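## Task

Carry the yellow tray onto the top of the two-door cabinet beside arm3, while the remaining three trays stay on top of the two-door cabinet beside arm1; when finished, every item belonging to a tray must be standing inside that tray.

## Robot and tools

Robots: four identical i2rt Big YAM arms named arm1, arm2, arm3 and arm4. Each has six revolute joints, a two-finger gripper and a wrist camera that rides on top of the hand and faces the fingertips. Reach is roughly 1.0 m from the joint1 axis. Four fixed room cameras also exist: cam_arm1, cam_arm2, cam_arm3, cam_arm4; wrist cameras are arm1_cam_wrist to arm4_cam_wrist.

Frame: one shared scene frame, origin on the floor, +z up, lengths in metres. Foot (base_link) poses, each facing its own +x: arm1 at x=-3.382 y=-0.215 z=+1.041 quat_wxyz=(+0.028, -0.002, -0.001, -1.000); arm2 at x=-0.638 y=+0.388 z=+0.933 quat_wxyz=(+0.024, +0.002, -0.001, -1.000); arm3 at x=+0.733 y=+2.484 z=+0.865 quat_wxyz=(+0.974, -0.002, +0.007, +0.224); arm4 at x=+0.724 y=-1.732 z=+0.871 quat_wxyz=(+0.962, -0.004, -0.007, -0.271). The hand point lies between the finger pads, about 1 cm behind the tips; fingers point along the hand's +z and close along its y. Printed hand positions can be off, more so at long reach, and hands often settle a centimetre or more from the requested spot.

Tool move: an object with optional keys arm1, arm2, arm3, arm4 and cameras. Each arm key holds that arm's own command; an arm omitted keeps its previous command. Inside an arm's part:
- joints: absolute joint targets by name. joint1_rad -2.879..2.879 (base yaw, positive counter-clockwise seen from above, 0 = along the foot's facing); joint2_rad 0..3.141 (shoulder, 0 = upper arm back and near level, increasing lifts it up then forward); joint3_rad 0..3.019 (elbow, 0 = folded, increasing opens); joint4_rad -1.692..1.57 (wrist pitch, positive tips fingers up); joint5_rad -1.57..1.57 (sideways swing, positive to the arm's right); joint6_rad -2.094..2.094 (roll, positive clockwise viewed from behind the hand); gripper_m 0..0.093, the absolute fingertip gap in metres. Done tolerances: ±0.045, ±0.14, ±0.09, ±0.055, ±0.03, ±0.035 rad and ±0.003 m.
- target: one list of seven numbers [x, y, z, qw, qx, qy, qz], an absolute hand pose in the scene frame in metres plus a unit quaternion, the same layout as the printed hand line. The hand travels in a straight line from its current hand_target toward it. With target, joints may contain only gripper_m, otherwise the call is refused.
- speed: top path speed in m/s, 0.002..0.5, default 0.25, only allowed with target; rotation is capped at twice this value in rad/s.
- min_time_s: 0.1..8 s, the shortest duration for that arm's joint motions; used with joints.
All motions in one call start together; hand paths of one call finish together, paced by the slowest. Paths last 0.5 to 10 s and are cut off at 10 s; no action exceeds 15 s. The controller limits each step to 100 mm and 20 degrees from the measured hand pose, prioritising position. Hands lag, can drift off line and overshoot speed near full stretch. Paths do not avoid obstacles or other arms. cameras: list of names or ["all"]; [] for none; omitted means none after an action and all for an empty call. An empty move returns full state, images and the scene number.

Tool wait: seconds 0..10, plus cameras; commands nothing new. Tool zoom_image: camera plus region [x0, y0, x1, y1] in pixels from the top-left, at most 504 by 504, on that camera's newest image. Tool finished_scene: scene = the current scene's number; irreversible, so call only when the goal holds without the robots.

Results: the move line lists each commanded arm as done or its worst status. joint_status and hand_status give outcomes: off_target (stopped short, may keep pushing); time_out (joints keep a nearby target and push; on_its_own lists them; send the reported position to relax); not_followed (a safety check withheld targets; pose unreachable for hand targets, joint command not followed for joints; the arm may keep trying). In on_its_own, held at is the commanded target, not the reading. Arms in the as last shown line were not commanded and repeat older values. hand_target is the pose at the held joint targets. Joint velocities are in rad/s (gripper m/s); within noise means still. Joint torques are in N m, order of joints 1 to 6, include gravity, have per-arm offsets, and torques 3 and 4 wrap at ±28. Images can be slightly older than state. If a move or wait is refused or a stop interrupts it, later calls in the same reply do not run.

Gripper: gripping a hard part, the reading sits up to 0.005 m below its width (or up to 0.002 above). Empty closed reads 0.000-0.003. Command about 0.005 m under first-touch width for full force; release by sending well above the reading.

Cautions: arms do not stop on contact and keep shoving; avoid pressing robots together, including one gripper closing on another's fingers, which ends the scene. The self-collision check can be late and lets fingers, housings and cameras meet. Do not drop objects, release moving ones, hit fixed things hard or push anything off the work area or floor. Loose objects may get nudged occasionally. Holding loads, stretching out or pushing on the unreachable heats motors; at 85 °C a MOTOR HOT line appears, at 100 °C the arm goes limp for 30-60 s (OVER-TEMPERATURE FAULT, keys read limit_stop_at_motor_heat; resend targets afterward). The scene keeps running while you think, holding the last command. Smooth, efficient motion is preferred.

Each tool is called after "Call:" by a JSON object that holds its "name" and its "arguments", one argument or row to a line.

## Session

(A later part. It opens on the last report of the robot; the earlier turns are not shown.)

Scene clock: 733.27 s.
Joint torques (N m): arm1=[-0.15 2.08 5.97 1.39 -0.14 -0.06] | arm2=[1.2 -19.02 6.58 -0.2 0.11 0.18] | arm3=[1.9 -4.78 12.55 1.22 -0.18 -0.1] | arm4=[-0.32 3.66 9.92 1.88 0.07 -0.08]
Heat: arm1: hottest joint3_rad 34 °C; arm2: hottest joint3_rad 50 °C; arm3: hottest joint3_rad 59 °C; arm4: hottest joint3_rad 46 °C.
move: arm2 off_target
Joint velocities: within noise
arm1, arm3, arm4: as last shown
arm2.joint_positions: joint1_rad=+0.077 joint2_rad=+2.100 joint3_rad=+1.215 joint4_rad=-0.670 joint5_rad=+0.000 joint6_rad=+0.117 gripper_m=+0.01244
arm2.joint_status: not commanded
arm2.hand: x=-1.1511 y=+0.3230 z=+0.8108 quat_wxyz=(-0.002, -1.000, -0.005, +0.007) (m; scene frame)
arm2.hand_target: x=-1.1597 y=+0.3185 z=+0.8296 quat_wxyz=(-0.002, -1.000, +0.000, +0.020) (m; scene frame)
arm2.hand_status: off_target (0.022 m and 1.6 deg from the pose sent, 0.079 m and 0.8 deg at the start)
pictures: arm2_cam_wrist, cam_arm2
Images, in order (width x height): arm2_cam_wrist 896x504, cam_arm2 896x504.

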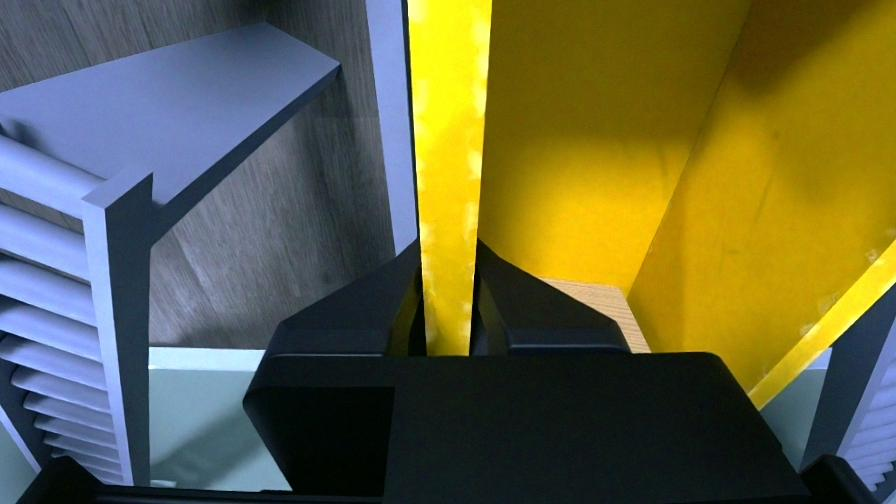

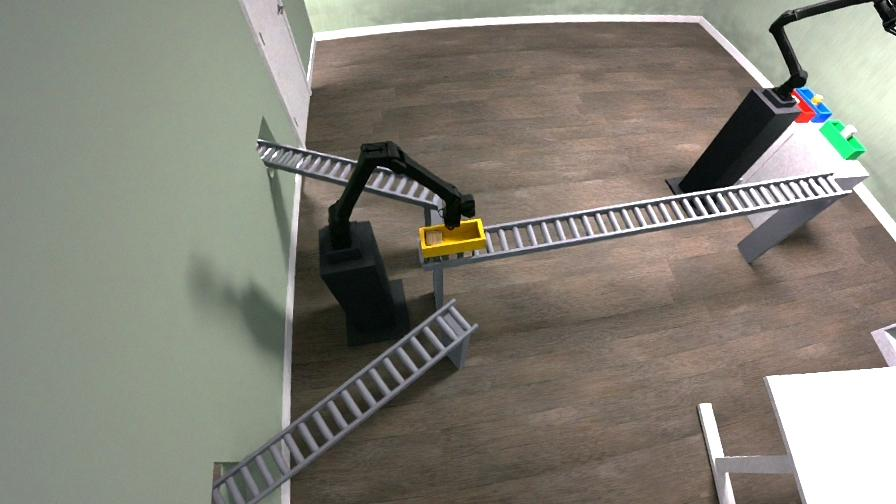

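Call:
{"name": "move", "arguments": {
  "arm2": {"target": [-1.150, 0.3185, 0.95, 0.002, 1.0, 0.0, -0.022], "speed": 0.15}
}}

Call:
{"name": "move", "arguments": {
  "arm2": {"target": [-0.955, 0.79, 0.95, -0.0183, 0.9681, 0.2504, -0.0081], "speed": 0.2},
  "cameras": ["arm2_cam_wrist", "cam_arm2"]
}}

Call:
{"name": "zoom_image", "arguments": {
  "camera": "cam_arm2",
  "region": [360, 200, 540, 380]
}}

Scene clock: 749.23 s.
Joint torques (N m): arm1=[-0.03 2.14 5.98 1.37 -0.12 -0.04] | arm2=[1.44 -16.97 10.81 -0.35 0.11 0.2] | arm3=[1.49 -4.89 12.53 1.22 -0.21 -0.11] | arm4=[-1.38 3.25 9.85 1.92 0.04 -0.11]
Heat: arm1: hottest joint3_rad 34 °C; arm2: hottest joint3_rad 48 °C; arm3: hottest joint3_rad 59 °C; arm4: hottest joint3_rad 46 °C.
move: arm2 off_target
Joint velocities: within noise
arm1: as last shown
arm2.joint_positions: joint1_rad=+0.079 joint2_rad=+1.865 joint3_rad=+1.208 joint4_rad=-0.918 joint5_rad=+0.000 joint6_rad=+0.120 gripper_m=+0.01244
arm2.joint_status: not commanded
arm2.hand: x=-1.1317 y=+0.3251 z=+0.9228 quat_wxyz=(-0.001, -1.000, -0.004, -0.004) (m; scene frame)
arm2.hand_target: x=-1.1490 y=+0.3187 z=+0.9500 quat_wxyz=(-0.002, -1.000, +0.000, +0.022) (m; scene frame)
arm2.hand_status: off_target (0.033 m and 3.0 deg from the pose sent, 0.139 m and 1.8 deg at the start)
arm3.joint_positions: joint1_rad=+0.491 joint2_rad=+1.091 joint3_rad=+1.441 joint4_rad=-1.465 joint5_rad=+0.002 joint6_rad=+0.008 gripper_m=+0.09398
arm3.joint_status: not commanded
arm3.hand: x=+0.9593 y=+2.7901 z=+1.2659 quat_wxyz=(-0.194, +0.439, -0.871, -0.103) (m; scene frame)
arm3.hand_target: x=+0.9627 y=+2.8010 z=+1.2922 quat_wxyz=(-0.222, +0.443, -0.861, -0.118) (m; scene frame)
arm3.hand_status: not commanded
arm4.joint_positions: joint1_rad=+0.611 joint2_rad=+0.619 joint3_rad=+1.338 joint4_rad=-1.545 joint5_rad=+0.202 joint6_rad=+0.301 gripper_m=+0.09396
arm4.joint_status: not commanded
arm4.hand: x=+0.9262 y=-1.7486 z=+1.3507 quat_wxyz=(-0.379, -0.145, -0.914, +0.032) (m; scene frame)
arm4.hand_target: x=+0.9249 y=-1.7486 z=+1.3599 quat_wxyz=(-0.389, -0.145, -0.909, +0.029) (m; scene frame)
arm4.hand_status: not commanded
pictures: none

Scene clock: 752.77 s.
Joint torques (N m): arm1=[-0.15 2.26 5.96 1.42 -0.13 -0.04] | arm2=[0.79 -14.74 12.51 -0.14 0 -0.09] | arm3=[1.79 -4.78 12.52 1.21 -0.2 -0.11] | arm4=[-1.26 3.9 10.03 1.91 0.03 -0.08]
Heat: arm1: hottest joint3_rad 34 °C; arm2: hottest joint3_rad 48 °C; arm3: hottest joint3_rad 60 °C; arm4: hottest joint3_rad 46 °C.
move: arm2 off_target
Joint velocities: within noise
arm1.joint_positions: joint1_rad=-0.912 joint2_rad=+0.595 joint3_rad=+1.354 joint4_rad=-1.192 joint5_rad=+0.003 joint6_rad=+0.011 gripper_m=+0.04989
arm1.joint_status: not commanded
arm1.hand: x=-3.5421 y=-0.0253 z=+1.5987 quat_wxyz=(+0.220, -0.764, +0.355, +0.492) (m; scene frame)
arm1.hand_target: x=-3.5460 y=-0.0259 z=+1.5937 quat_wxyz=(+0.216, -0.772, +0.348, +0.486) (m; scene frame)
arm1.hand_status: not commanded
arm2.joint_positions: joint1_rad=-0.955 joint2_rad=+1.828 joint3_rad=+1.175 joint4_rad=-0.929 joint5_rad=-0.005 joint6_rad=-1.393 gripper_m=+0.01244
arm2.joint_status: not commanded
arm2.hand: x=-0.9367 y=+0.7690 z=+0.9299 quat_wxyz=(-0.008, -0.971, -0.241, -0.001) (m; scene frame)
arm2.hand_target: x=-0.9541 y=+0.7889 z=+0.9507 quat_wxyz=(+0.019, -0.968, -0.250, +0.008) (m; scene frame)
arm2.hand_status: off_target (0.034 m and 3.4 deg from the pose sent, 0.498 m and 28.7 deg at the start)
arm3, arm4: as last shown
pictures: arm2_cam_wrist, cam_arm2
Images, in order (width x height): arm2_cam_wrist 896x504, cam_arm2 896x504.

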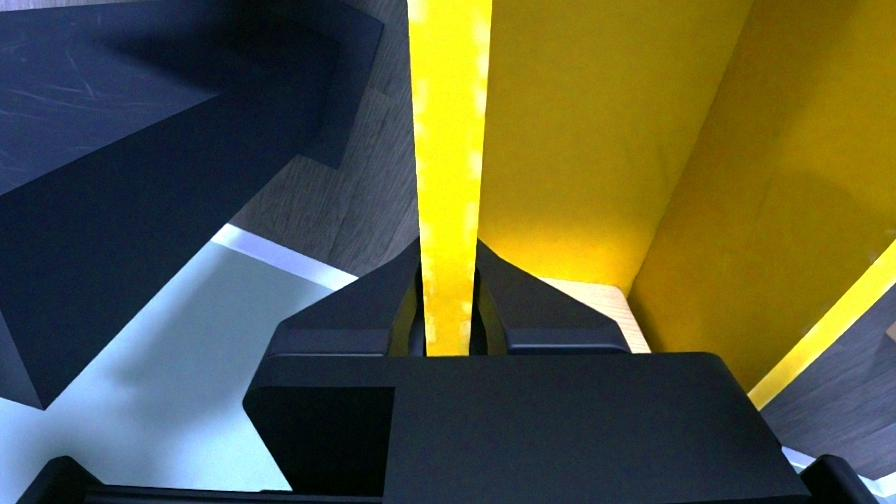

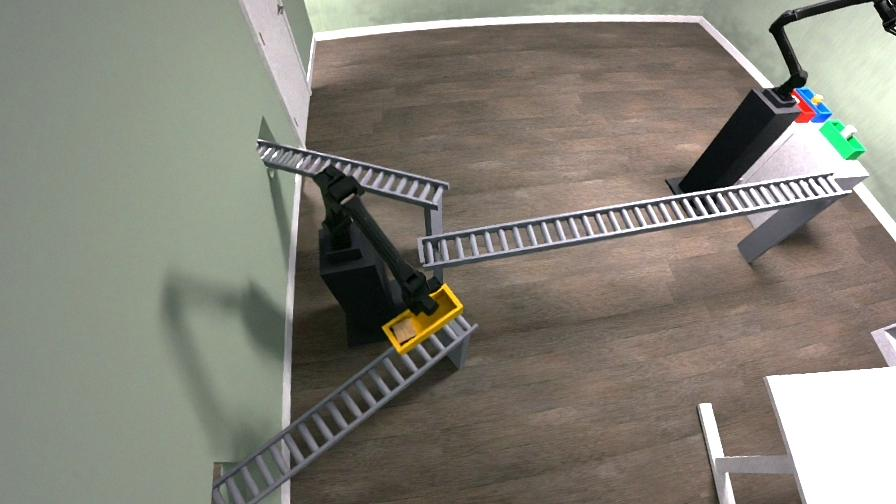

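Scaled by 2.800 from the camera's 896x504 image, which has a finer 1280x720 frame.

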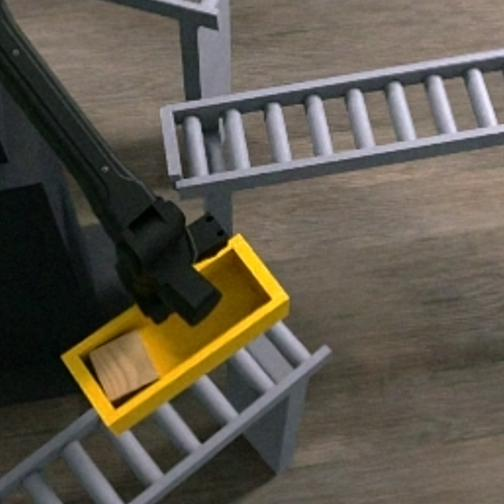

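Call:
{"name": "move", "arguments": {
  "arm2": {"target": [-0.960, 0.794, 0.855, -0.0253, 0.9652, 0.2613, -0.0108], "speed": 0.12},
  "cameras": ["arm2_cam_wrist", "cam_arm2"]
}}

Call:
{"name": "zoom_image", "arguments": {
  "camera": "cam_arm2",
  "region": [360, 260, 500, 400]
}}

Scene clock: 774.40 s.
Joint torques (N m): arm1=[-0.15 2.2 5.98 1.42 -0.13 -0.06] | arm2=[1.38 -16.44 7.28 0.91 0.02 -0.11] | arm3=[1.67 -4.89 12.51 1.26 -0.2 -0.11] | arm4=[-0.91 3.25 9.89 1.91 0.05 -0.1]
Heat: arm1: hottest joint3_rad 34 °C; arm2: hottest joint3_rad 49 °C; arm3: hottest joint3_rad 60 °C; arm4: hottest joint3_rad 46 °C.
move: arm2 off_target
Joint velocities: within noise
arm1, arm3, arm4: as last shown
arm2.joint_positions: joint1_rad=-0.955 joint2_rad=+2.007 joint3_rad=+1.175 joint4_rad=-0.722 joint5_rad=-0.005 joint6_rad=-1.412 gripper_m=+0.01244
arm2.joint_status: not commanded
arm2.hand: x=-0.9490 y=+0.7847 z=+0.8451 quat_wxyz=(+0.005, -0.968, -0.250, +0.004) (m; scene frame)
arm2.hand_target: x=-0.9599 y=+0.7938 z=+0.8553 quat_wxyz=(+0.025, -0.965, -0.261, +0.011) (m; scene frame)
arm2.hand_status: off_target (0.017 m and 2.8 deg from the pose sent, 0.082 m and 4.7 deg at the start)
pictures: arm2_cam_wrist, cam_arm2
Images, in order (width x height): arm2_cam_wrist 896x504, cam_arm2 896x504.

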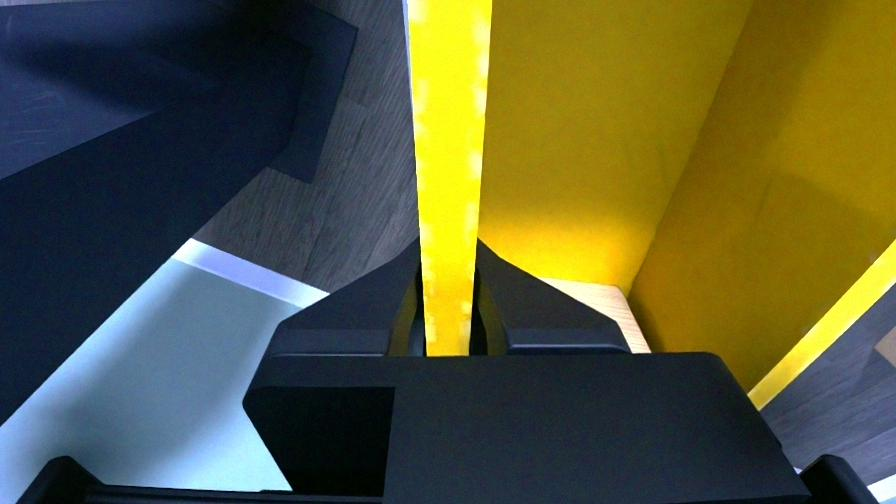

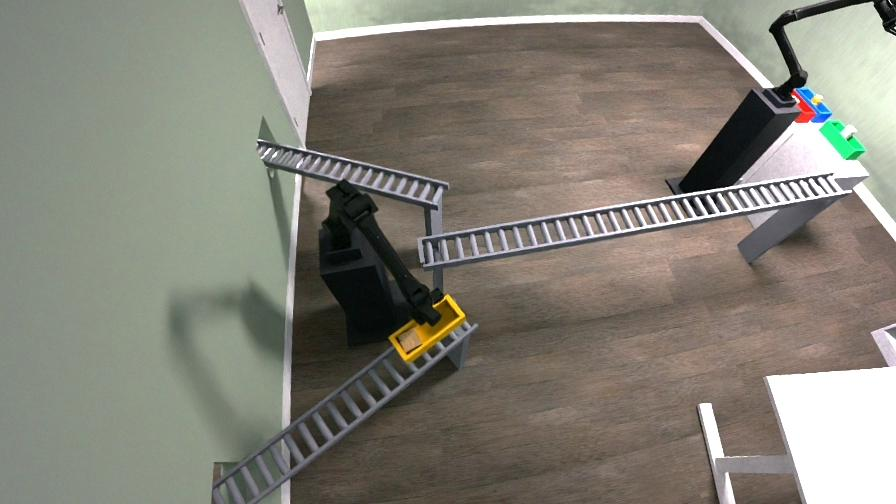

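Scaled by 3.600 from the camera's 896x504 image, which has a finer 1280x720 frame.

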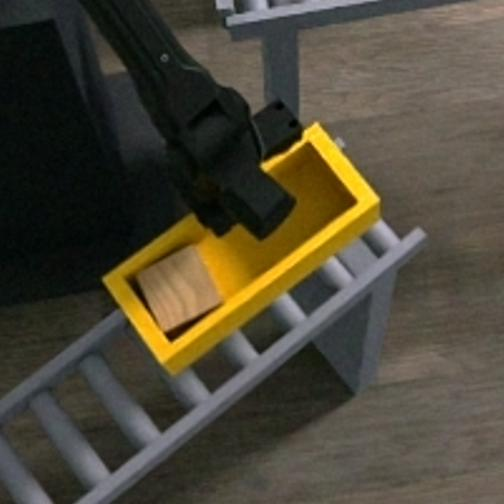

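Call:
{"name": "move", "arguments": {
  "arm2": {"target": [-0.9636, 0.7985, 0.785, -0.0207, 0.9652, 0.2613, -0.0089], "speed": 0.1},
  "cameras": ["arm2_cam_wrist", "cam_arm2"]
}}

Call:
{"name": "zoom_image", "arguments": {
  "camera": "cam_arm2",
  "region": [370, 270, 490, 390]
}}

Scene clock: 791.13 s.
Joint torques (N m): arm1=[0.03 1.96 5.97 1.43 -0.15 -0.06] | arm2=[1.03 -17.2 8.12 0.83 0 -0.08] | arm3=[1.85 -4.84 12.53 1.26 -0.19 -0.11] | arm4=[-0.91 3.49 9.98 1.83 0.04 -0.08]
Heat: arm1: hottest joint3_rad 34 °C; arm2: hottest joint3_rad 48 °C; arm3: hottest joint3_rad 60 °C; arm4: hottest joint3_rad 46 °C.
move: arm2 off_target
Joint velocities: within noise
arm1, arm3, arm4: as last shown
arm2.joint_positions: joint1_rad=-0.955 joint2_rad=+2.159 joint3_rad=+1.175 joint4_rad=-0.600 joint5_rad=-0.005 joint6_rad=-1.412 gripper_m=+0.01244
arm2.joint_status: not commanded
arm2.hand: x=-0.9437 y=+0.7781 z=+0.7722 quat_wxyz=(-0.009, -0.968, -0.250, -0.002) (m; scene frame)
arm2.hand_target: x=-0.9631 y=+0.7978 z=+0.7860 quat_wxyz=(+0.021, -0.965, -0.261, +0.009) (m; scene frame)
arm2.hand_status: off_target (0.031 m and 3.9 deg from the pose sent, 0.063 m and 2.3 deg at the start)
pictures: arm2_cam_wrist, cam_arm2
Images, in order (width x height): arm2_cam_wrist 896x504, cam_arm2 896x504.

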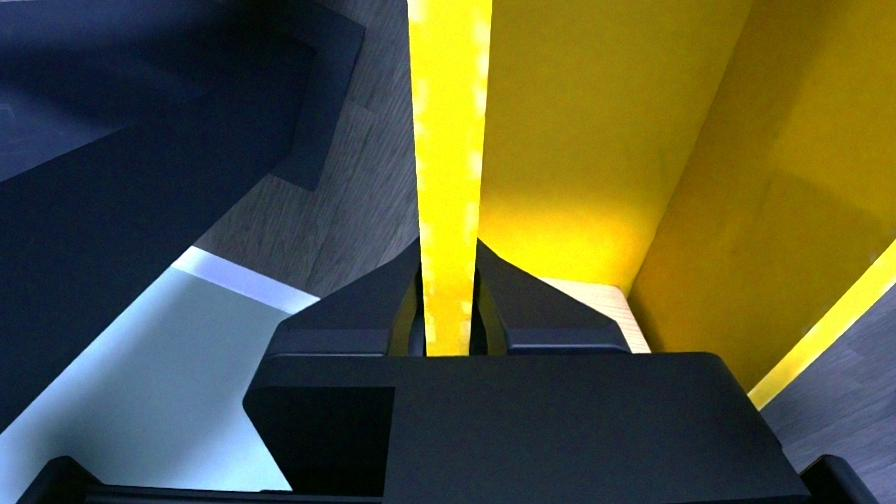

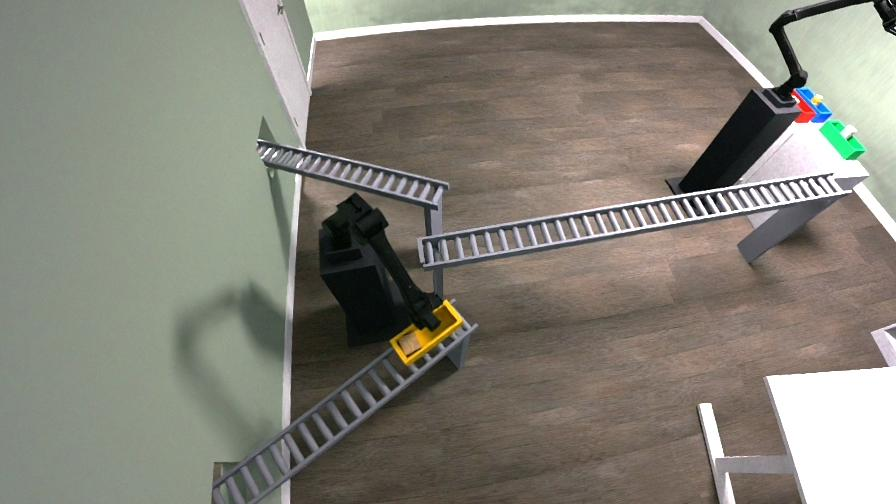

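Scaled by 4.200 from the camera's 896x504 image, which has a finer 1280x720 frame.

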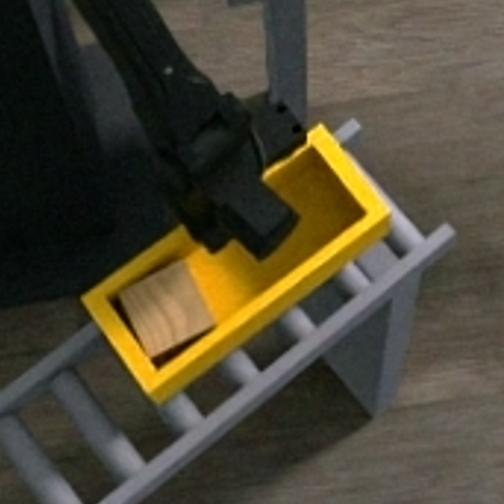

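Call:
{"name": "move", "arguments": {
  "arm2": {"target": [-0.9690, 0.8075, 0.785, -0.0207, 0.9652, 0.2613, -0.0089], "speed": 0.06},
  "cameras": ["arm2_cam_wrist", "cam_arm2"]
}}

Call:
{"name": "zoom_image", "arguments": {
  "camera": "cam_arm2",
  "region": [370, 270, 490, 390]
}}

Scene clock: 800.60 s.
Joint torques (N m): arm1=[-0.21 2.26 5.94 1.39 -0.13 -0.04] | arm2=[0.97 -17.26 8.72 0.13 0.01 -0.08] | arm3=[1.9 -4.84 12.49 1.2 -0.2 -0.11] | arm4=[-0.67 2.73 10.09 1.77 0.05 -0.07]
Heat: arm1: hottest joint3_rad 34 °C; arm2: hottest joint3_rad 47 °C; arm3: hottest joint3_rad 60 °C; arm4: hottest joint3_rad 46 °C.
move: arm2 off_target
Joint velocities: within noise
arm1, arm3, arm4: as last shown
arm2.joint_positions: joint1_rad=-0.955 joint2_rad=+2.170 joint3_rad=+1.205 joint4_rad=-0.600 joint5_rad=-0.005 joint6_rad=-1.415 gripper_m=+0.01244
arm2.joint_status: not commanded
arm2.hand: x=-0.9524 y=+0.7892 z=+0.7735 quat_wxyz=(+0.000, -0.968, -0.251, +0.002) (m; scene frame)
arm2.hand_target: x=-0.9686 y=+0.8069 z=+0.7857 quat_wxyz=(+0.021, -0.965, -0.261, +0.009) (m; scene frame)
arm2.hand_status: off_target (0.027 m and 2.8 deg from the pose sent, 0.041 m and 3.8 deg at the start)
pictures: arm2_cam_wrist, cam_arm2
Images, in order (width x height): arm2_cam_wrist 896x504, cam_arm2 896x504.

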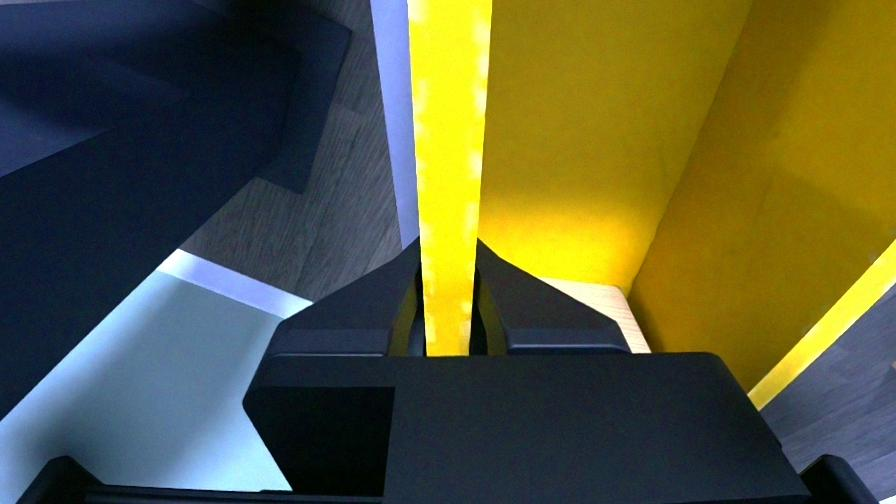

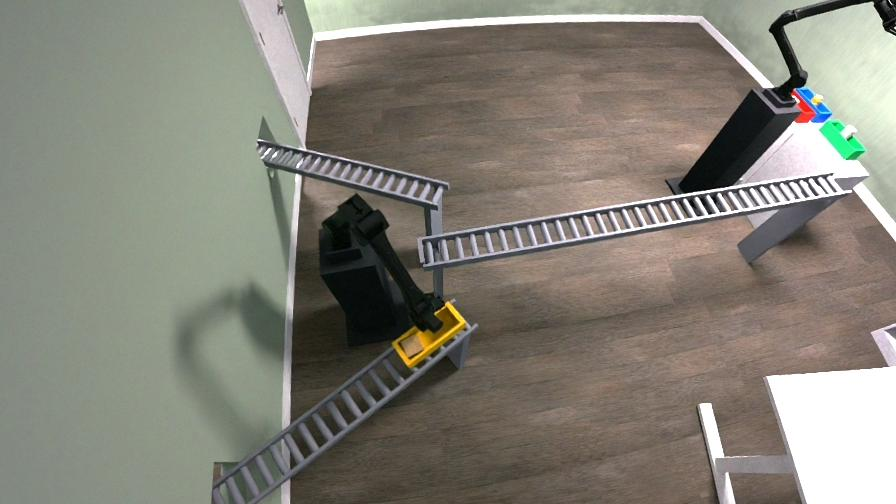

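Scaled by 4.200 from the camera's 896x504 image, which has a finer 1280x720 frame.

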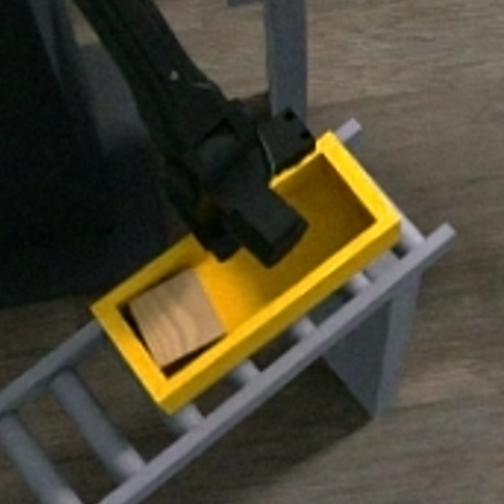

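Call:
{"name": "move", "arguments": {
  "arm2": {"target": [-0.9695, 0.8085, 0.750, -0.0208, 0.9627, 0.2706, -0.0087], "speed": 0.06},
  "cameras": ["arm2_cam_wrist", "cam_arm2"]
}}

Call:
{"name": "zoom_image", "arguments": {
  "camera": "cam_arm2",
  "region": [370, 270, 490, 390]
}}

Scene clock: 810.17 s.
Joint torques (N m): arm1=[-0.09 2.02 5.97 1.44 -0.13 -0.06] | arm2=[1.14 -17.67 7.77 0.8 0.06 -0.11] | arm3=[1.79 -5.07 12.59 1.2 -0.18 -0.11] | arm4=[-1.2 3.9 9.94 1.88 0.07 -0.04]
Heat: arm1: hottest joint3_rad 34 °C; arm2: hottest joint3_rad 48 °C; arm3: hottest joint3_rad 60 °C; arm4: hottest joint3_rad 46 °C.
move: arm2 off_target
Joint velocities: within noise
arm1, arm3, arm4: as last shown
arm2.joint_positions: joint1_rad=-0.955 joint2_rad=+2.249 joint3_rad=+1.225 joint4_rad=-0.557 joint5_rad=-0.005 joint6_rad=-1.434 gripper_m=+0.01244
arm2.joint_status: not commanded
arm2.hand: x=-0.9511 y=+0.7872 z=+0.7388 quat_wxyz=(-0.008, -0.965, -0.261, -0.001) (m; scene frame)
arm2.hand_target: x=-0.9690 y=+0.8078 z=+0.7509 quat_wxyz=(+0.021, -0.963, -0.270, +0.009) (m; scene frame)
arm2.hand_status: off_target (0.030 m and 3.6 deg from the pose sent, 0.035 m and 3.4 deg at the start)
pictures: arm2_cam_wrist, cam_arm2
Images, in order (width x height): arm2_cam_wrist 896x504, cam_arm2 896x504.

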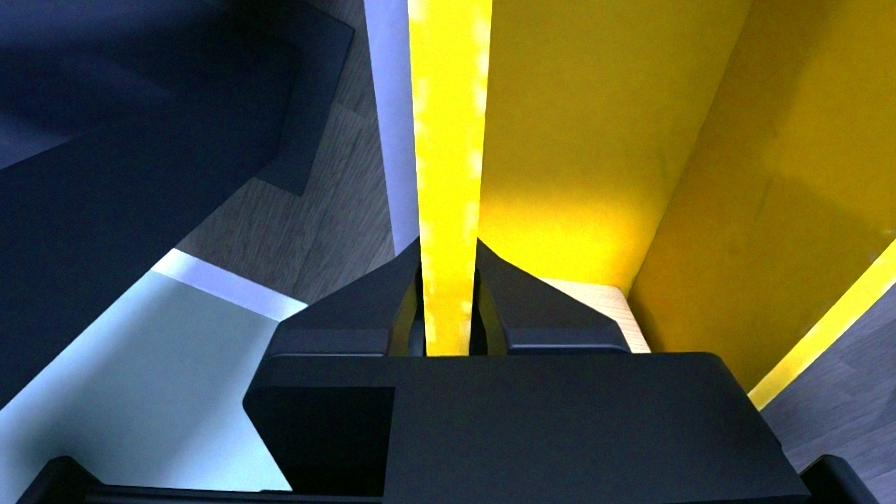

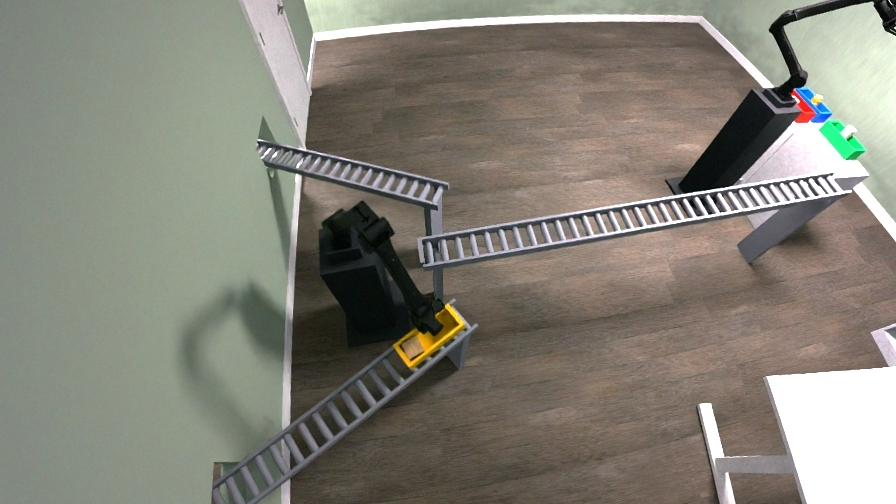

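Scaled by 4.200 from the camera's 896x504 image, which has a finer 1280x720 frame.

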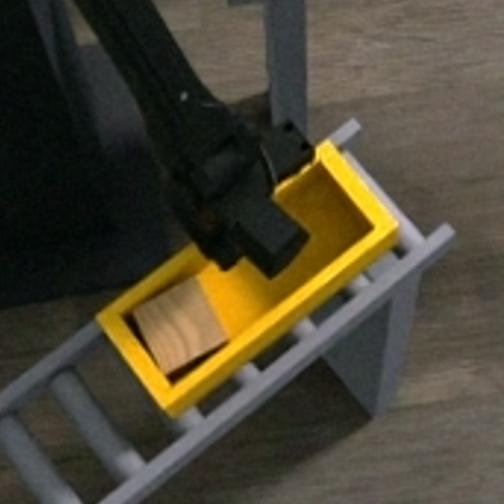

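Call:
{"name": "move", "arguments": {
  "arm2": {"target": [-0.9715, 0.8115, 0.722, -0.0208, 0.9627, 0.2706, -0.0087], "speed": 0.06},
  "cameras": ["arm2_cam_wrist", "cam_arm2"]
}}

Call:
{"name": "zoom_image", "arguments": {
  "camera": "cam_arm2",
  "region": [370, 270, 490, 390]
}}

Scene clock: 816.67 s.
Joint torques (N m): arm1=[0.09 2.26 5.96 1.4 -0.12 -0.05] | arm2=[0.85 -14.33 8.14 1.17 -0.29 -0.11] | arm3=[1.9 -4.89 12.52 1.25 -0.21 -0.1] | arm4=[-0.91 3.72 10.11 1.96 0.06 -0.09]
Heat: arm1: hottest joint3_rad 34 °C; arm2: hottest joint3_rad 47 °C; arm3: hottest joint3_rad 60 °C; arm4: hottest joint3_rad 46 °C.
move: arm2 off_target
Joint velocities: within noise
arm1, arm3, arm4: as last shown
arm2.joint_positions: joint1_rad=-0.955 joint2_rad=+2.273 joint3_rad=+1.249 joint4_rad=-0.527 joint5_rad=+0.002 joint6_rad=-1.434 gripper_m=+0.01244
arm2.joint_status: not commanded
arm2.hand: x=-0.9586 y=+0.7989 z=+0.7321 quat_wxyz=(+0.008, -0.965, -0.261, +0.002) (m; scene frame)
arm2.hand_target: x=-0.9708 y=+0.8108 z=+0.7226 quat_wxyz=(+0.021, -0.962, -0.270, +0.008) (m; scene frame)
arm2.hand_status: off_target (0.021 m and 2.0 deg from the pose sent, 0.036 m and 3.6 deg at the start)
pictures: arm2_cam_wrist, cam_arm2
Images, in order (width x height): arm2_cam_wrist 896x504, cam_arm2 896x504.

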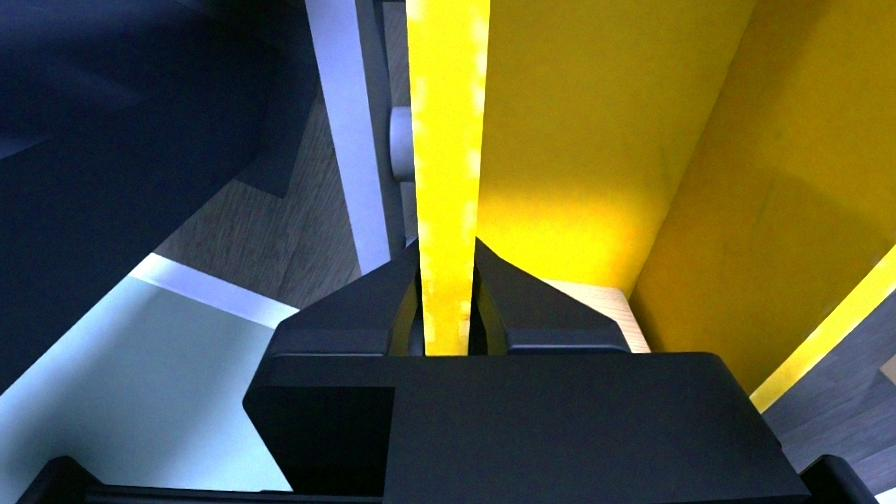

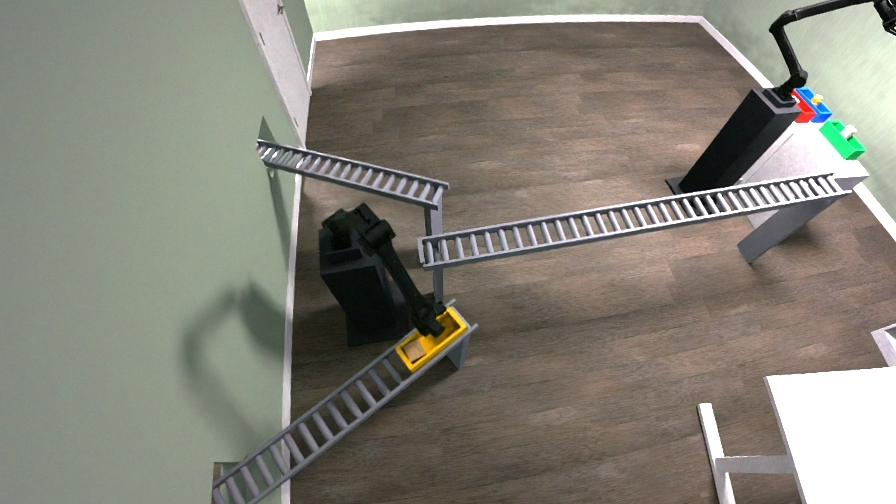

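Scaled by 4.200 from the camera's 896x504 image, which has a finer 1280x720 frame.

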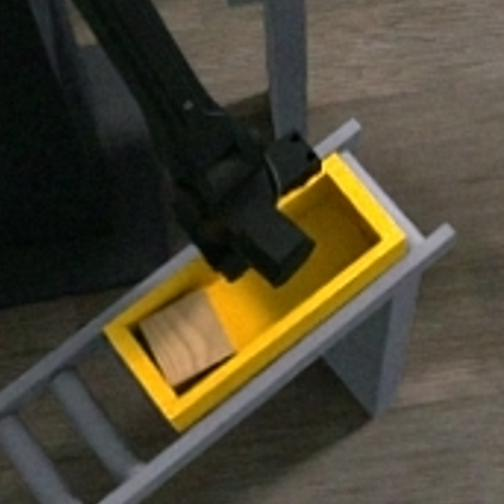

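Call:
{"name": "zoom_image", "arguments": {
  "camera": "arm2_cam_wrist",
  "region": [290, 0, 540, 260]
}}

Call:
{"name": "zoom_image", "arguments": {
  "camera": "cam_arm2",
  "region": [390, 295, 490, 385]
}}

Scaled by 1.938 from the camera's 896x504 image, which has a finer 1280x720 frame.

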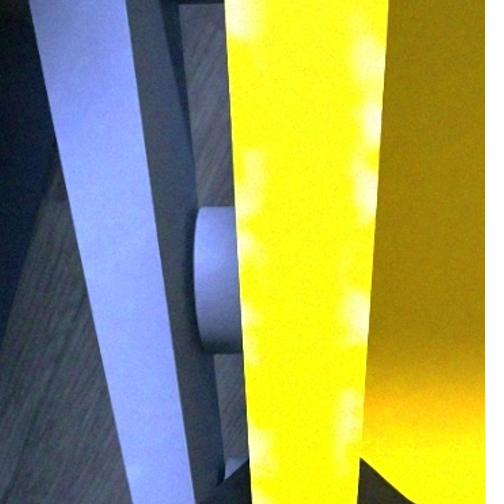

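Scaled by 5.040 from the camera's 896x504 image, which has a finer 1280x720 frame.

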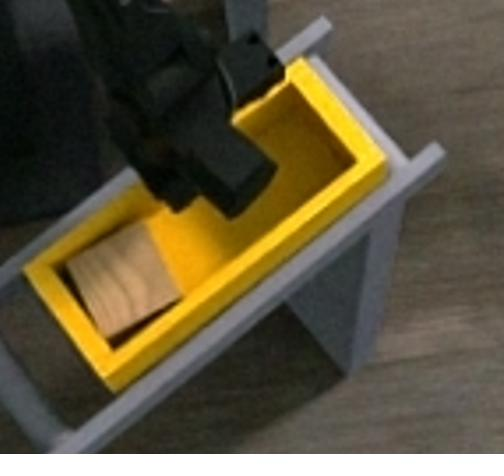

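Call:
{"name": "move", "arguments": {
  "arm2": {"target": [-0.9655, 0.8005, 0.724, -0.0150, 0.9627, 0.2706, -0.0063], "speed": 0.05},
  "cameras": ["arm2_cam_wrist"]
}}

Call:
{"name": "zoom_image", "arguments": {
  "camera": "arm2_cam_wrist",
  "region": [290, 0, 540, 260]
}}

Scene clock: 837.60 s.
Joint torques (N m): arm1=[0.09 2.02 5.97 1.4 -0.12 -0.04] | arm2=[0.97 -15.56 5.39 1.17 -0.31 -0.07] | arm3=[1.79 -4.72 12.53 1.2 -0.19 -0.11] | arm4=[-0.5 3.66 10.04 2.04 0.07 -0.09]
Heat: arm1: hottest joint3_rad 34 °C; arm2: hottest joint3_rad 48 °C; arm3: hottest joint3_rad 61 °C; arm4: hottest joint3_rad 46 °C.
move: arm2 done
Joint velocities: within noise
arm1, arm3, arm4: as last shown
arm2.joint_positions: joint1_rad=-0.955 joint2_rad=+2.273 joint3_rad=+1.249 joint4_rad=-0.524 joint5_rad=+0.002 joint6_rad=-1.434 gripper_m=+0.01244
arm2.joint_status: not commanded
arm2.hand: x=-0.9590 y=+0.7994 z=+0.7321 quat_wxyz=(+0.009, -0.965, -0.261, +0.002) (m; scene frame)
arm2.hand_target: x=-0.9652 y=+0.8002 z=+0.7241 quat_wxyz=(+0.015, -0.963, -0.270, +0.006) (m; scene frame)
arm2.hand_status: done (0.010 m and 1.4 deg from the pose sent, 0.011 m and 1.4 deg at the start)
pictures: arm2_cam_wrist
Images, in order (width x height): arm2_cam_wrist 896x504.

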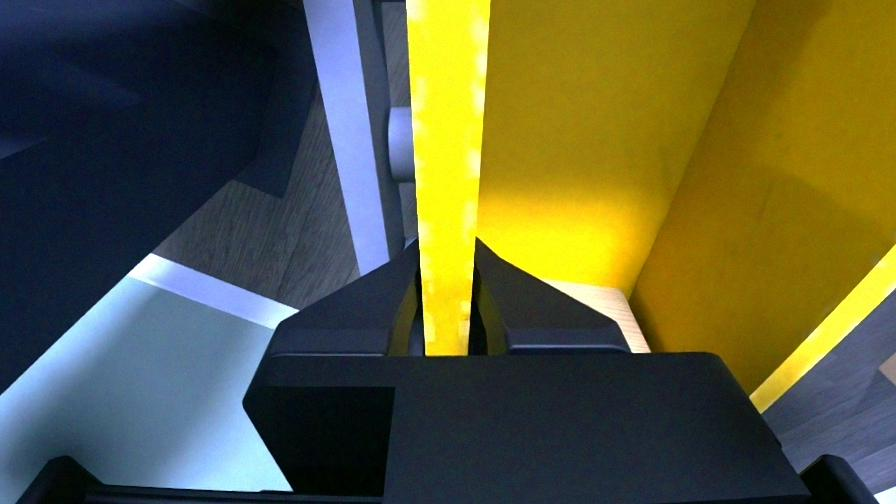

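Scaled by 1.938 from the camera's 896x504 image, which has a finer 1280x720 frame.

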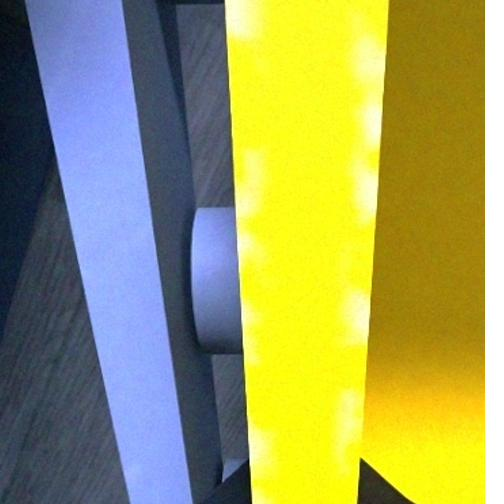

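Call:
{"name": "move", "arguments": {
  "arm2": {"joints": {"gripper_m": 0.05}}
}}

Call:
{"name": "move", "arguments": {
  "arm2": {"target": [-0.9652, 0.8002, 0.90, -0.0150, 0.9627, 0.2706, -0.0063], "speed": 0.35},
  "cameras": ["cam_arm2"]
}}

Call:
{"name": "wait", "arguments": {
  "seconds": 1.0,
  "cameras": ["cam_arm2", "cam_arm3"]
}}

Scene clock: 841.83 s.
Joint torques (N m): arm1=[0.03 2.08 6.02 1.4 -0.14 -0.06] | arm2=[1.14 -15.68 5.5 0.75 -0.3 -0.07] | arm3=[1.85 -4.84 12.57 1.16 -0.2 -0.1] | arm4=[-0.26 3.72 10.04 1.94 0.05 -0.03]
Heat: arm1: hottest joint3_rad 34 °C; arm2: hottest joint3_rad 47 °C; arm3: hottest joint3_rad 61 °C; arm4: hottest joint3_rad 46 °C.
move: arm2 done
Joint velocities: within noise
arm1: as last shown
arm2.joint_positions: joint1_rad=-0.955 joint2_rad=+2.273 joint3_rad=+1.249 joint4_rad=-0.512 joint5_rad=+0.001 joint6_rad=-1.434 gripper_m=+0.04985
arm2.joint_status: all done
arm2.hand: x=-0.9609 y=+0.8016 z=+0.7322 quat_wxyz=(+0.015, -0.965, -0.261, +0.005) (m; scene frame)
arm2.hand_target: x=-0.9653 y=+0.8003 z=+0.7242 quat_wxyz=(+0.015, -0.963, -0.270, +0.006) (m; scene frame)
arm2.hand_status: not commanded
arm3.joint_positions: joint1_rad=+0.491 joint2_rad=+1.091 joint3_rad=+1.441 joint4_rad=-1.465 joint5_rad=+0.002 joint6_rad=+0.008 gripper_m=+0.09398
arm3.joint_status: not commanded
arm3.hand: x=+0.9593 y=+2.7901 z=+1.2659 quat_wxyz=(-0.194, +0.439, -0.871, -0.103) (m; scene frame)
arm3.hand_target: x=+0.9627 y=+2.8010 z=+1.2922 quat_wxyz=(-0.222, +0.443, -0.861, -0.118) (m; scene frame)
arm3.hand_status: not commanded
arm4.joint_positions: joint1_rad=+0.611 joint2_rad=+0.619 joint3_rad=+1.338 joint4_rad=-1.545 joint5_rad=+0.202 joint6_rad=+0.301 gripper_m=+0.09396
arm4.joint_status: not commanded
arm4.hand: x=+0.9262 y=-1.7486 z=+1.3507 quat_wxyz=(-0.379, -0.145, -0.914, +0.032) (m; scene frame)
arm4.hand_target: x=+0.9249 y=-1.7486 z=+1.3599 quat_wxyz=(-0.389, -0.145, -0.909, +0.029) (m; scene frame)
arm4.hand_status: not commanded
pictures: none

Scene clock: 843.17 s.
Joint torques (N m): arm1=[0.15 2.02 6.02 1.42 -0.13 -0.05] | arm2=[1.2 -14.27 9.16 -0.13 -0.28 -0.06] | arm3=[1.49 -4.89 12.52 1.24 -0.2 -0.1] | arm4=[-0.62 3.08 9.94 1.74 0.08 -0.07]
Heat: arm1: hottest joint3_rad 34 °C; arm2: hottest joint3_rad 47 °C; arm3: hottest joint3_rad 61 °C; arm4: hottest joint3_rad 46 °C.
move: arm2 done
Joint velocities: within noise
arm1.joint_positions: joint1_rad=-0.912 joint2_rad=+0.595 joint3_rad=+1.354 joint4_rad=-1.192 joint5_rad=+0.003 joint6_rad=+0.011 gripper_m=+0.04989
arm1.joint_status: not commanded
arm1.hand: x=-3.5421 y=-0.0253 z=+1.5987 quat_wxyz=(+0.220, -0.764, +0.355, +0.492) (m; scene frame)
arm1.hand_target: x=-3.5460 y=-0.0259 z=+1.5937 quat_wxyz=(+0.216, -0.772, +0.348, +0.486) (m; scene frame)
arm1.hand_status: not commanded
arm2.joint_positions: joint1_rad=-0.955 joint2_rad=+1.923 joint3_rad=+1.231 joint4_rad=-0.837 joint5_rad=+0.001 joint6_rad=-1.434 gripper_m=+0.04993
arm2.joint_status: not commanded
arm2.hand: x=-0.9584 y=+0.7981 z=+0.9013 quat_wxyz=(+0.018, -0.965, -0.261, +0.006) (m; scene frame)
arm2.hand_target: x=-0.9652 y=+0.8002 z=+0.9002 quat_wxyz=(+0.015, -0.963, -0.270, +0.006) (m; scene frame)
arm2.hand_status: done (0.007 m and 1.2 deg from the pose sent, 0.168 m and 1.1 deg at the start)
arm3, arm4: as last shown
pictures: cam_arm2
Images, in order (width x height): cam_arm2 896x504.

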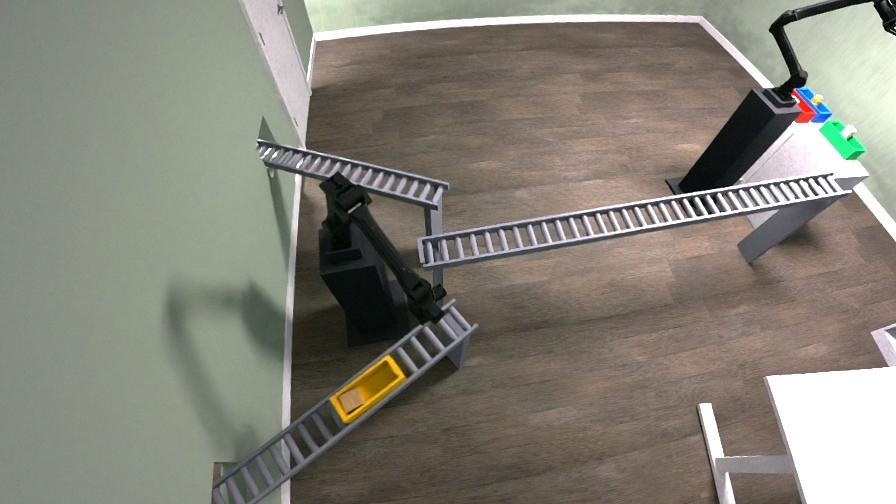

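Scene clock: 844.17 s.
Joint torques (N m): arm1=[0.09 2.08 5.97 1.4 -0.13 -0.05] | arm2=[1.14 -14.45 9.13 -0.17 -0.28 -0.08] | arm3=[1.67 -4.89 12.51 1.21 -0.2 -0.1] | arm4=[-0.67 3.31 9.94 2.02 0.03 -0.11]
Heat: arm1: hottest joint3_rad 34 °C; arm2: hottest joint3_rad 47 °C; arm3: hottest joint3_rad 61 °C; arm4: hottest joint3_rad 46 °C.
Joint velocities: within noise
arm1.joint_positions: joint1_rad=-0.912 joint2_rad=+0.595 joint3_rad=+1.354 joint4_rad=-1.192 joint5_rad=+0.003 joint6_rad=+0.011 gripper_m=+0.04989
arm1.joint_status: not commanded
arm1.hand: x=-3.5421 y=-0.0253 z=+1.5987 quat_wxyz=(+0.220, -0.764, +0.355, +0.492) (m; scene frame)
arm1.hand_target: x=-3.5460 y=-0.0259 z=+1.5937 quat_wxyz=(+0.216, -0.772, +0.348, +0.486) (m; scene frame)
arm1.hand_status: not commanded
arm2.joint_positions: joint1_rad=-0.955 joint2_rad=+1.923 joint3_rad=+1.231 joint4_rad=-0.837 joint5_rad=+0.001 joint6_rad=-1.434 gripper_m=+0.04993
arm2.joint_status: not commanded
arm2.hand: x=-0.9584 y=+0.7981 z=+0.9013 quat_wxyz=(+0.018, -0.965, -0.261, +0.006) (m; scene frame)
arm2.hand_target: x=-0.9652 y=+0.8002 z=+0.9002 quat_wxyz=(+0.015, -0.963, -0.270, +0.006) (m; scene frame)
arm2.hand_status: done (0.007 m and 1.2 deg from the pose sent, 0.168 m and 1.1 deg at the start)
arm3.joint_positions: joint1_rad=+0.491 joint2_rad=+1.091 joint3_rad=+1.441 joint4_rad=-1.465 joint5_rad=+0.002 joint6_rad=+0.008 gripper_m=+0.09398
arm3.joint_status: not commanded
arm3.hand: x=+0.9593 y=+2.7901 z=+1.2659 quat_wxyz=(-0.194, +0.439, -0.871, -0.103) (m; scene frame)
arm3.hand_target: x=+0.9627 y=+2.8010 z=+1.2922 quat_wxyz=(-0.222, +0.443, -0.861, -0.118) (m; scene frame)
arm3.hand_status: not commanded
arm4.joint_positions: joint1_rad=+0.611 joint2_rad=+0.619 joint3_rad=+1.338 joint4_rad=-1.545 joint5_rad=+0.202 joint6_rad=+0.301 gripper_m=+0.09396
arm4.joint_status: not commanded
arm4.hand: x=+0.9262 y=-1.7486 z=+1.3507 quat_wxyz=(-0.379, -0.145, -0.914, +0.032) (m; scene frame)
arm4.hand_target: x=+0.9249 y=-1.7486 z=+1.3599 quat_wxyz=(-0.389, -0.145, -0.909, +0.029) (m; scene frame)
arm4.hand_status: not commanded
wait: 1.00 s; at rest by 0.27 s
pictures: cam_arm2, cam_arm3
Images, in order (width x height): cam_arm2 896x504, cam_arm3 896x504.

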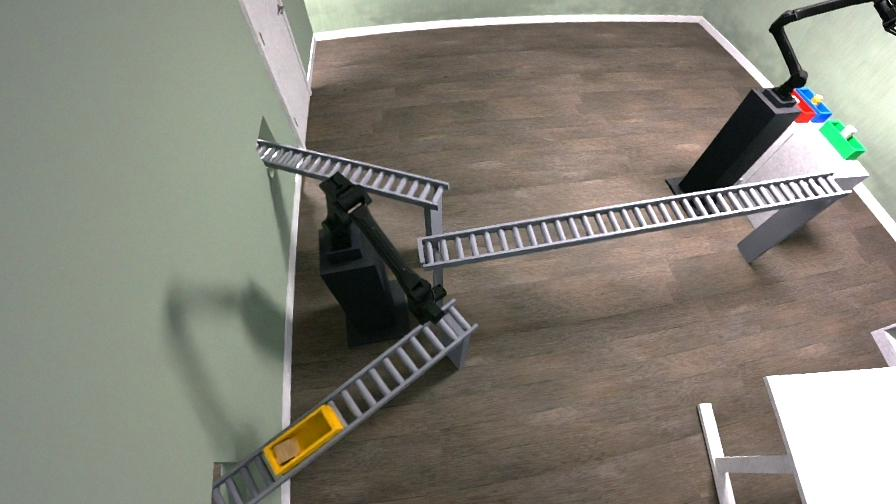

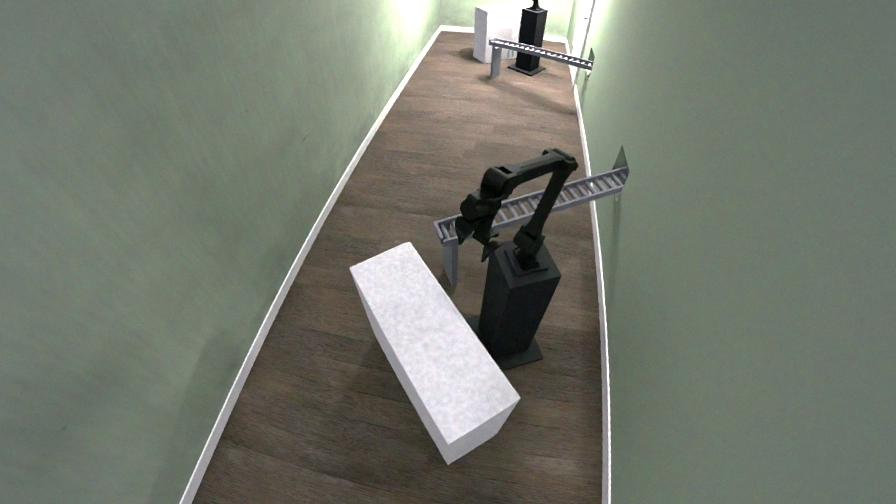

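Call:
{"name": "move", "arguments": {
  "arm2": {"joints": {"joint1_rad": -0.4, "joint2_rad": 0.6, "joint3_rad": 1.35, "joint4_rad": -1.2, "joint5_rad": 0.0, "joint6_rad": 0.0}, "min_time_s": 3.0},
  "arm3": {"joints": {"joint1_rad": -1.40, "joint2_rad": 1.1, "joint3_rad": 1.4, "joint4_rad": -1.5, "joint5_rad": 0.0, "joint6_rad": 0.0}, "min_time_s": 3.0},
  "cameras": ["arm3_cam_wrist", "cam_arm3"]
}}

Call:
{"name": "zoom_image", "arguments": {
  "camera": "cam_arm3",
  "region": [400, 140, 660, 300]
}}

Scene clock: 860.70 s.
Joint torques (N m): arm1=[-0.21 2.2 5.94 1.42 -0.14 -0.05] | arm2=[1.44 1.85 11.63 1.26 -0.12 0.18] | arm3=[0.44 -4.72 7.5 0.31 -0.16 -0.09] | arm4=[-1.03 4.07 10.14 1.95 0.02 -0.1]
Heat: arm1: hottest joint3_rad 34 °C; arm2: hottest joint3_rad 47 °C; arm3: hottest joint3_rad 60 °C; arm4: hottest joint3_rad 46 °C.
move: arm2 done; arm3 done
Joint velocities: within noise
arm1, arm4: as last shown
arm2.joint_positions: joint1_rad=-0.410 joint2_rad=+0.595 joint3_rad=+1.319 joint4_rad=-1.188 joint5_rad=+0.001 joint6_rad=-0.017 gripper_m=+0.04994
arm2.joint_status: all done
arm2.hand: x=-0.8772 y=+0.4797 z=+1.4729 quat_wxyz=(+0.098, -0.839, +0.146, +0.515) (m; scene frame)
arm2.hand_target: x=-0.8749 y=+0.4761 z=+1.4841 quat_wxyz=(+0.092, -0.835, +0.149, +0.522) (m; scene frame)
arm2.hand_status: not commanded
arm3.joint_positions: joint1_rad=-1.391 joint2_rad=+1.091 joint3_rad=+1.406 joint4_rad=-1.492 joint5_rad=+0.002 joint6_rad=+0.007 gripper_m=+0.09398
arm3.joint_status: all done
arm3.hand: x=+0.9536 y=+2.1912 z=+1.2508 quat_wxyz=(-0.170, -0.446, -0.874, +0.094) (m; scene frame)
arm3.hand_target: x=+0.9509 y=+2.1895 z=+1.2446 quat_wxyz=(-0.160, -0.447, -0.875, +0.090) (m; scene frame)
arm3.hand_status: not commanded
pictures: arm3_cam_wrist, cam_arm3
Images, in order (width x height): arm3_cam_wrist 896x504, cam_arm3 896x504.

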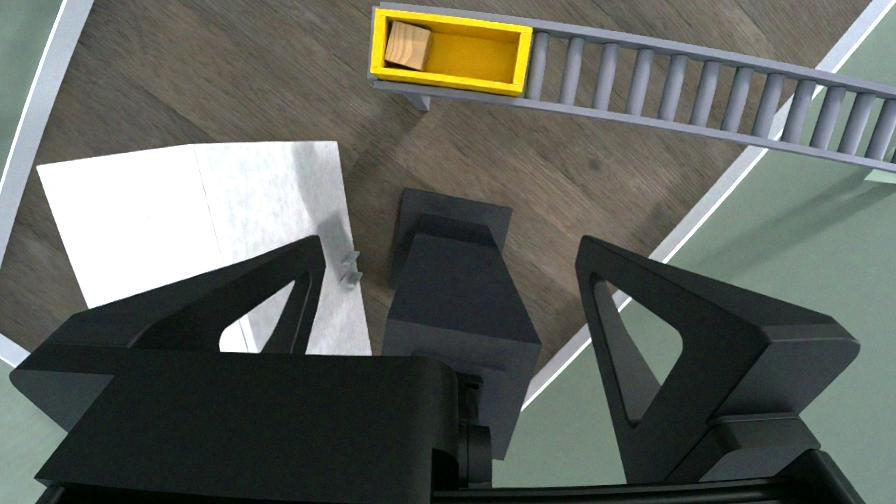

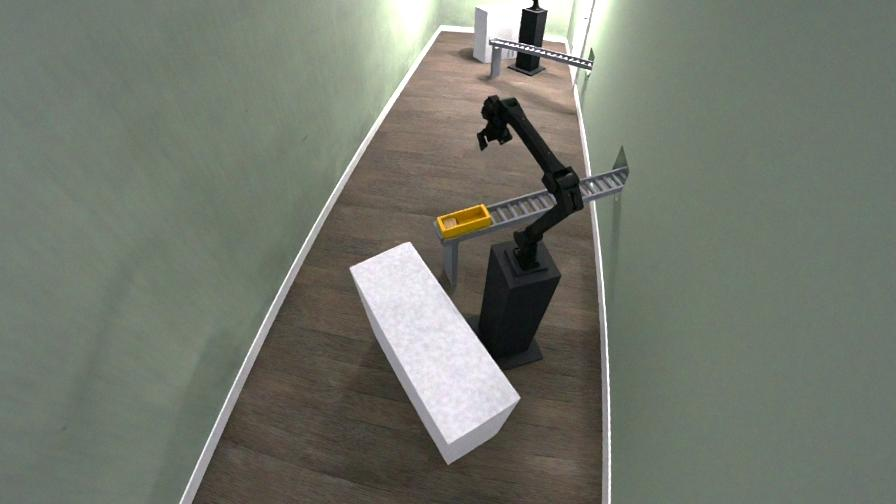

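Scaled by 1.938 from the camera's 896x504 image, which has a finer 1280x720 frame.

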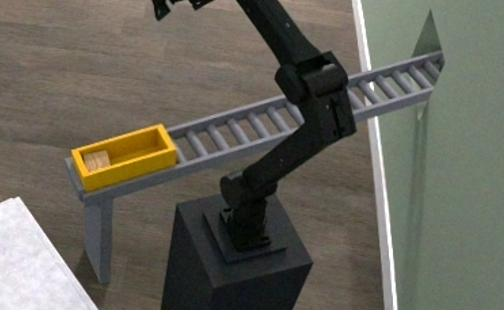

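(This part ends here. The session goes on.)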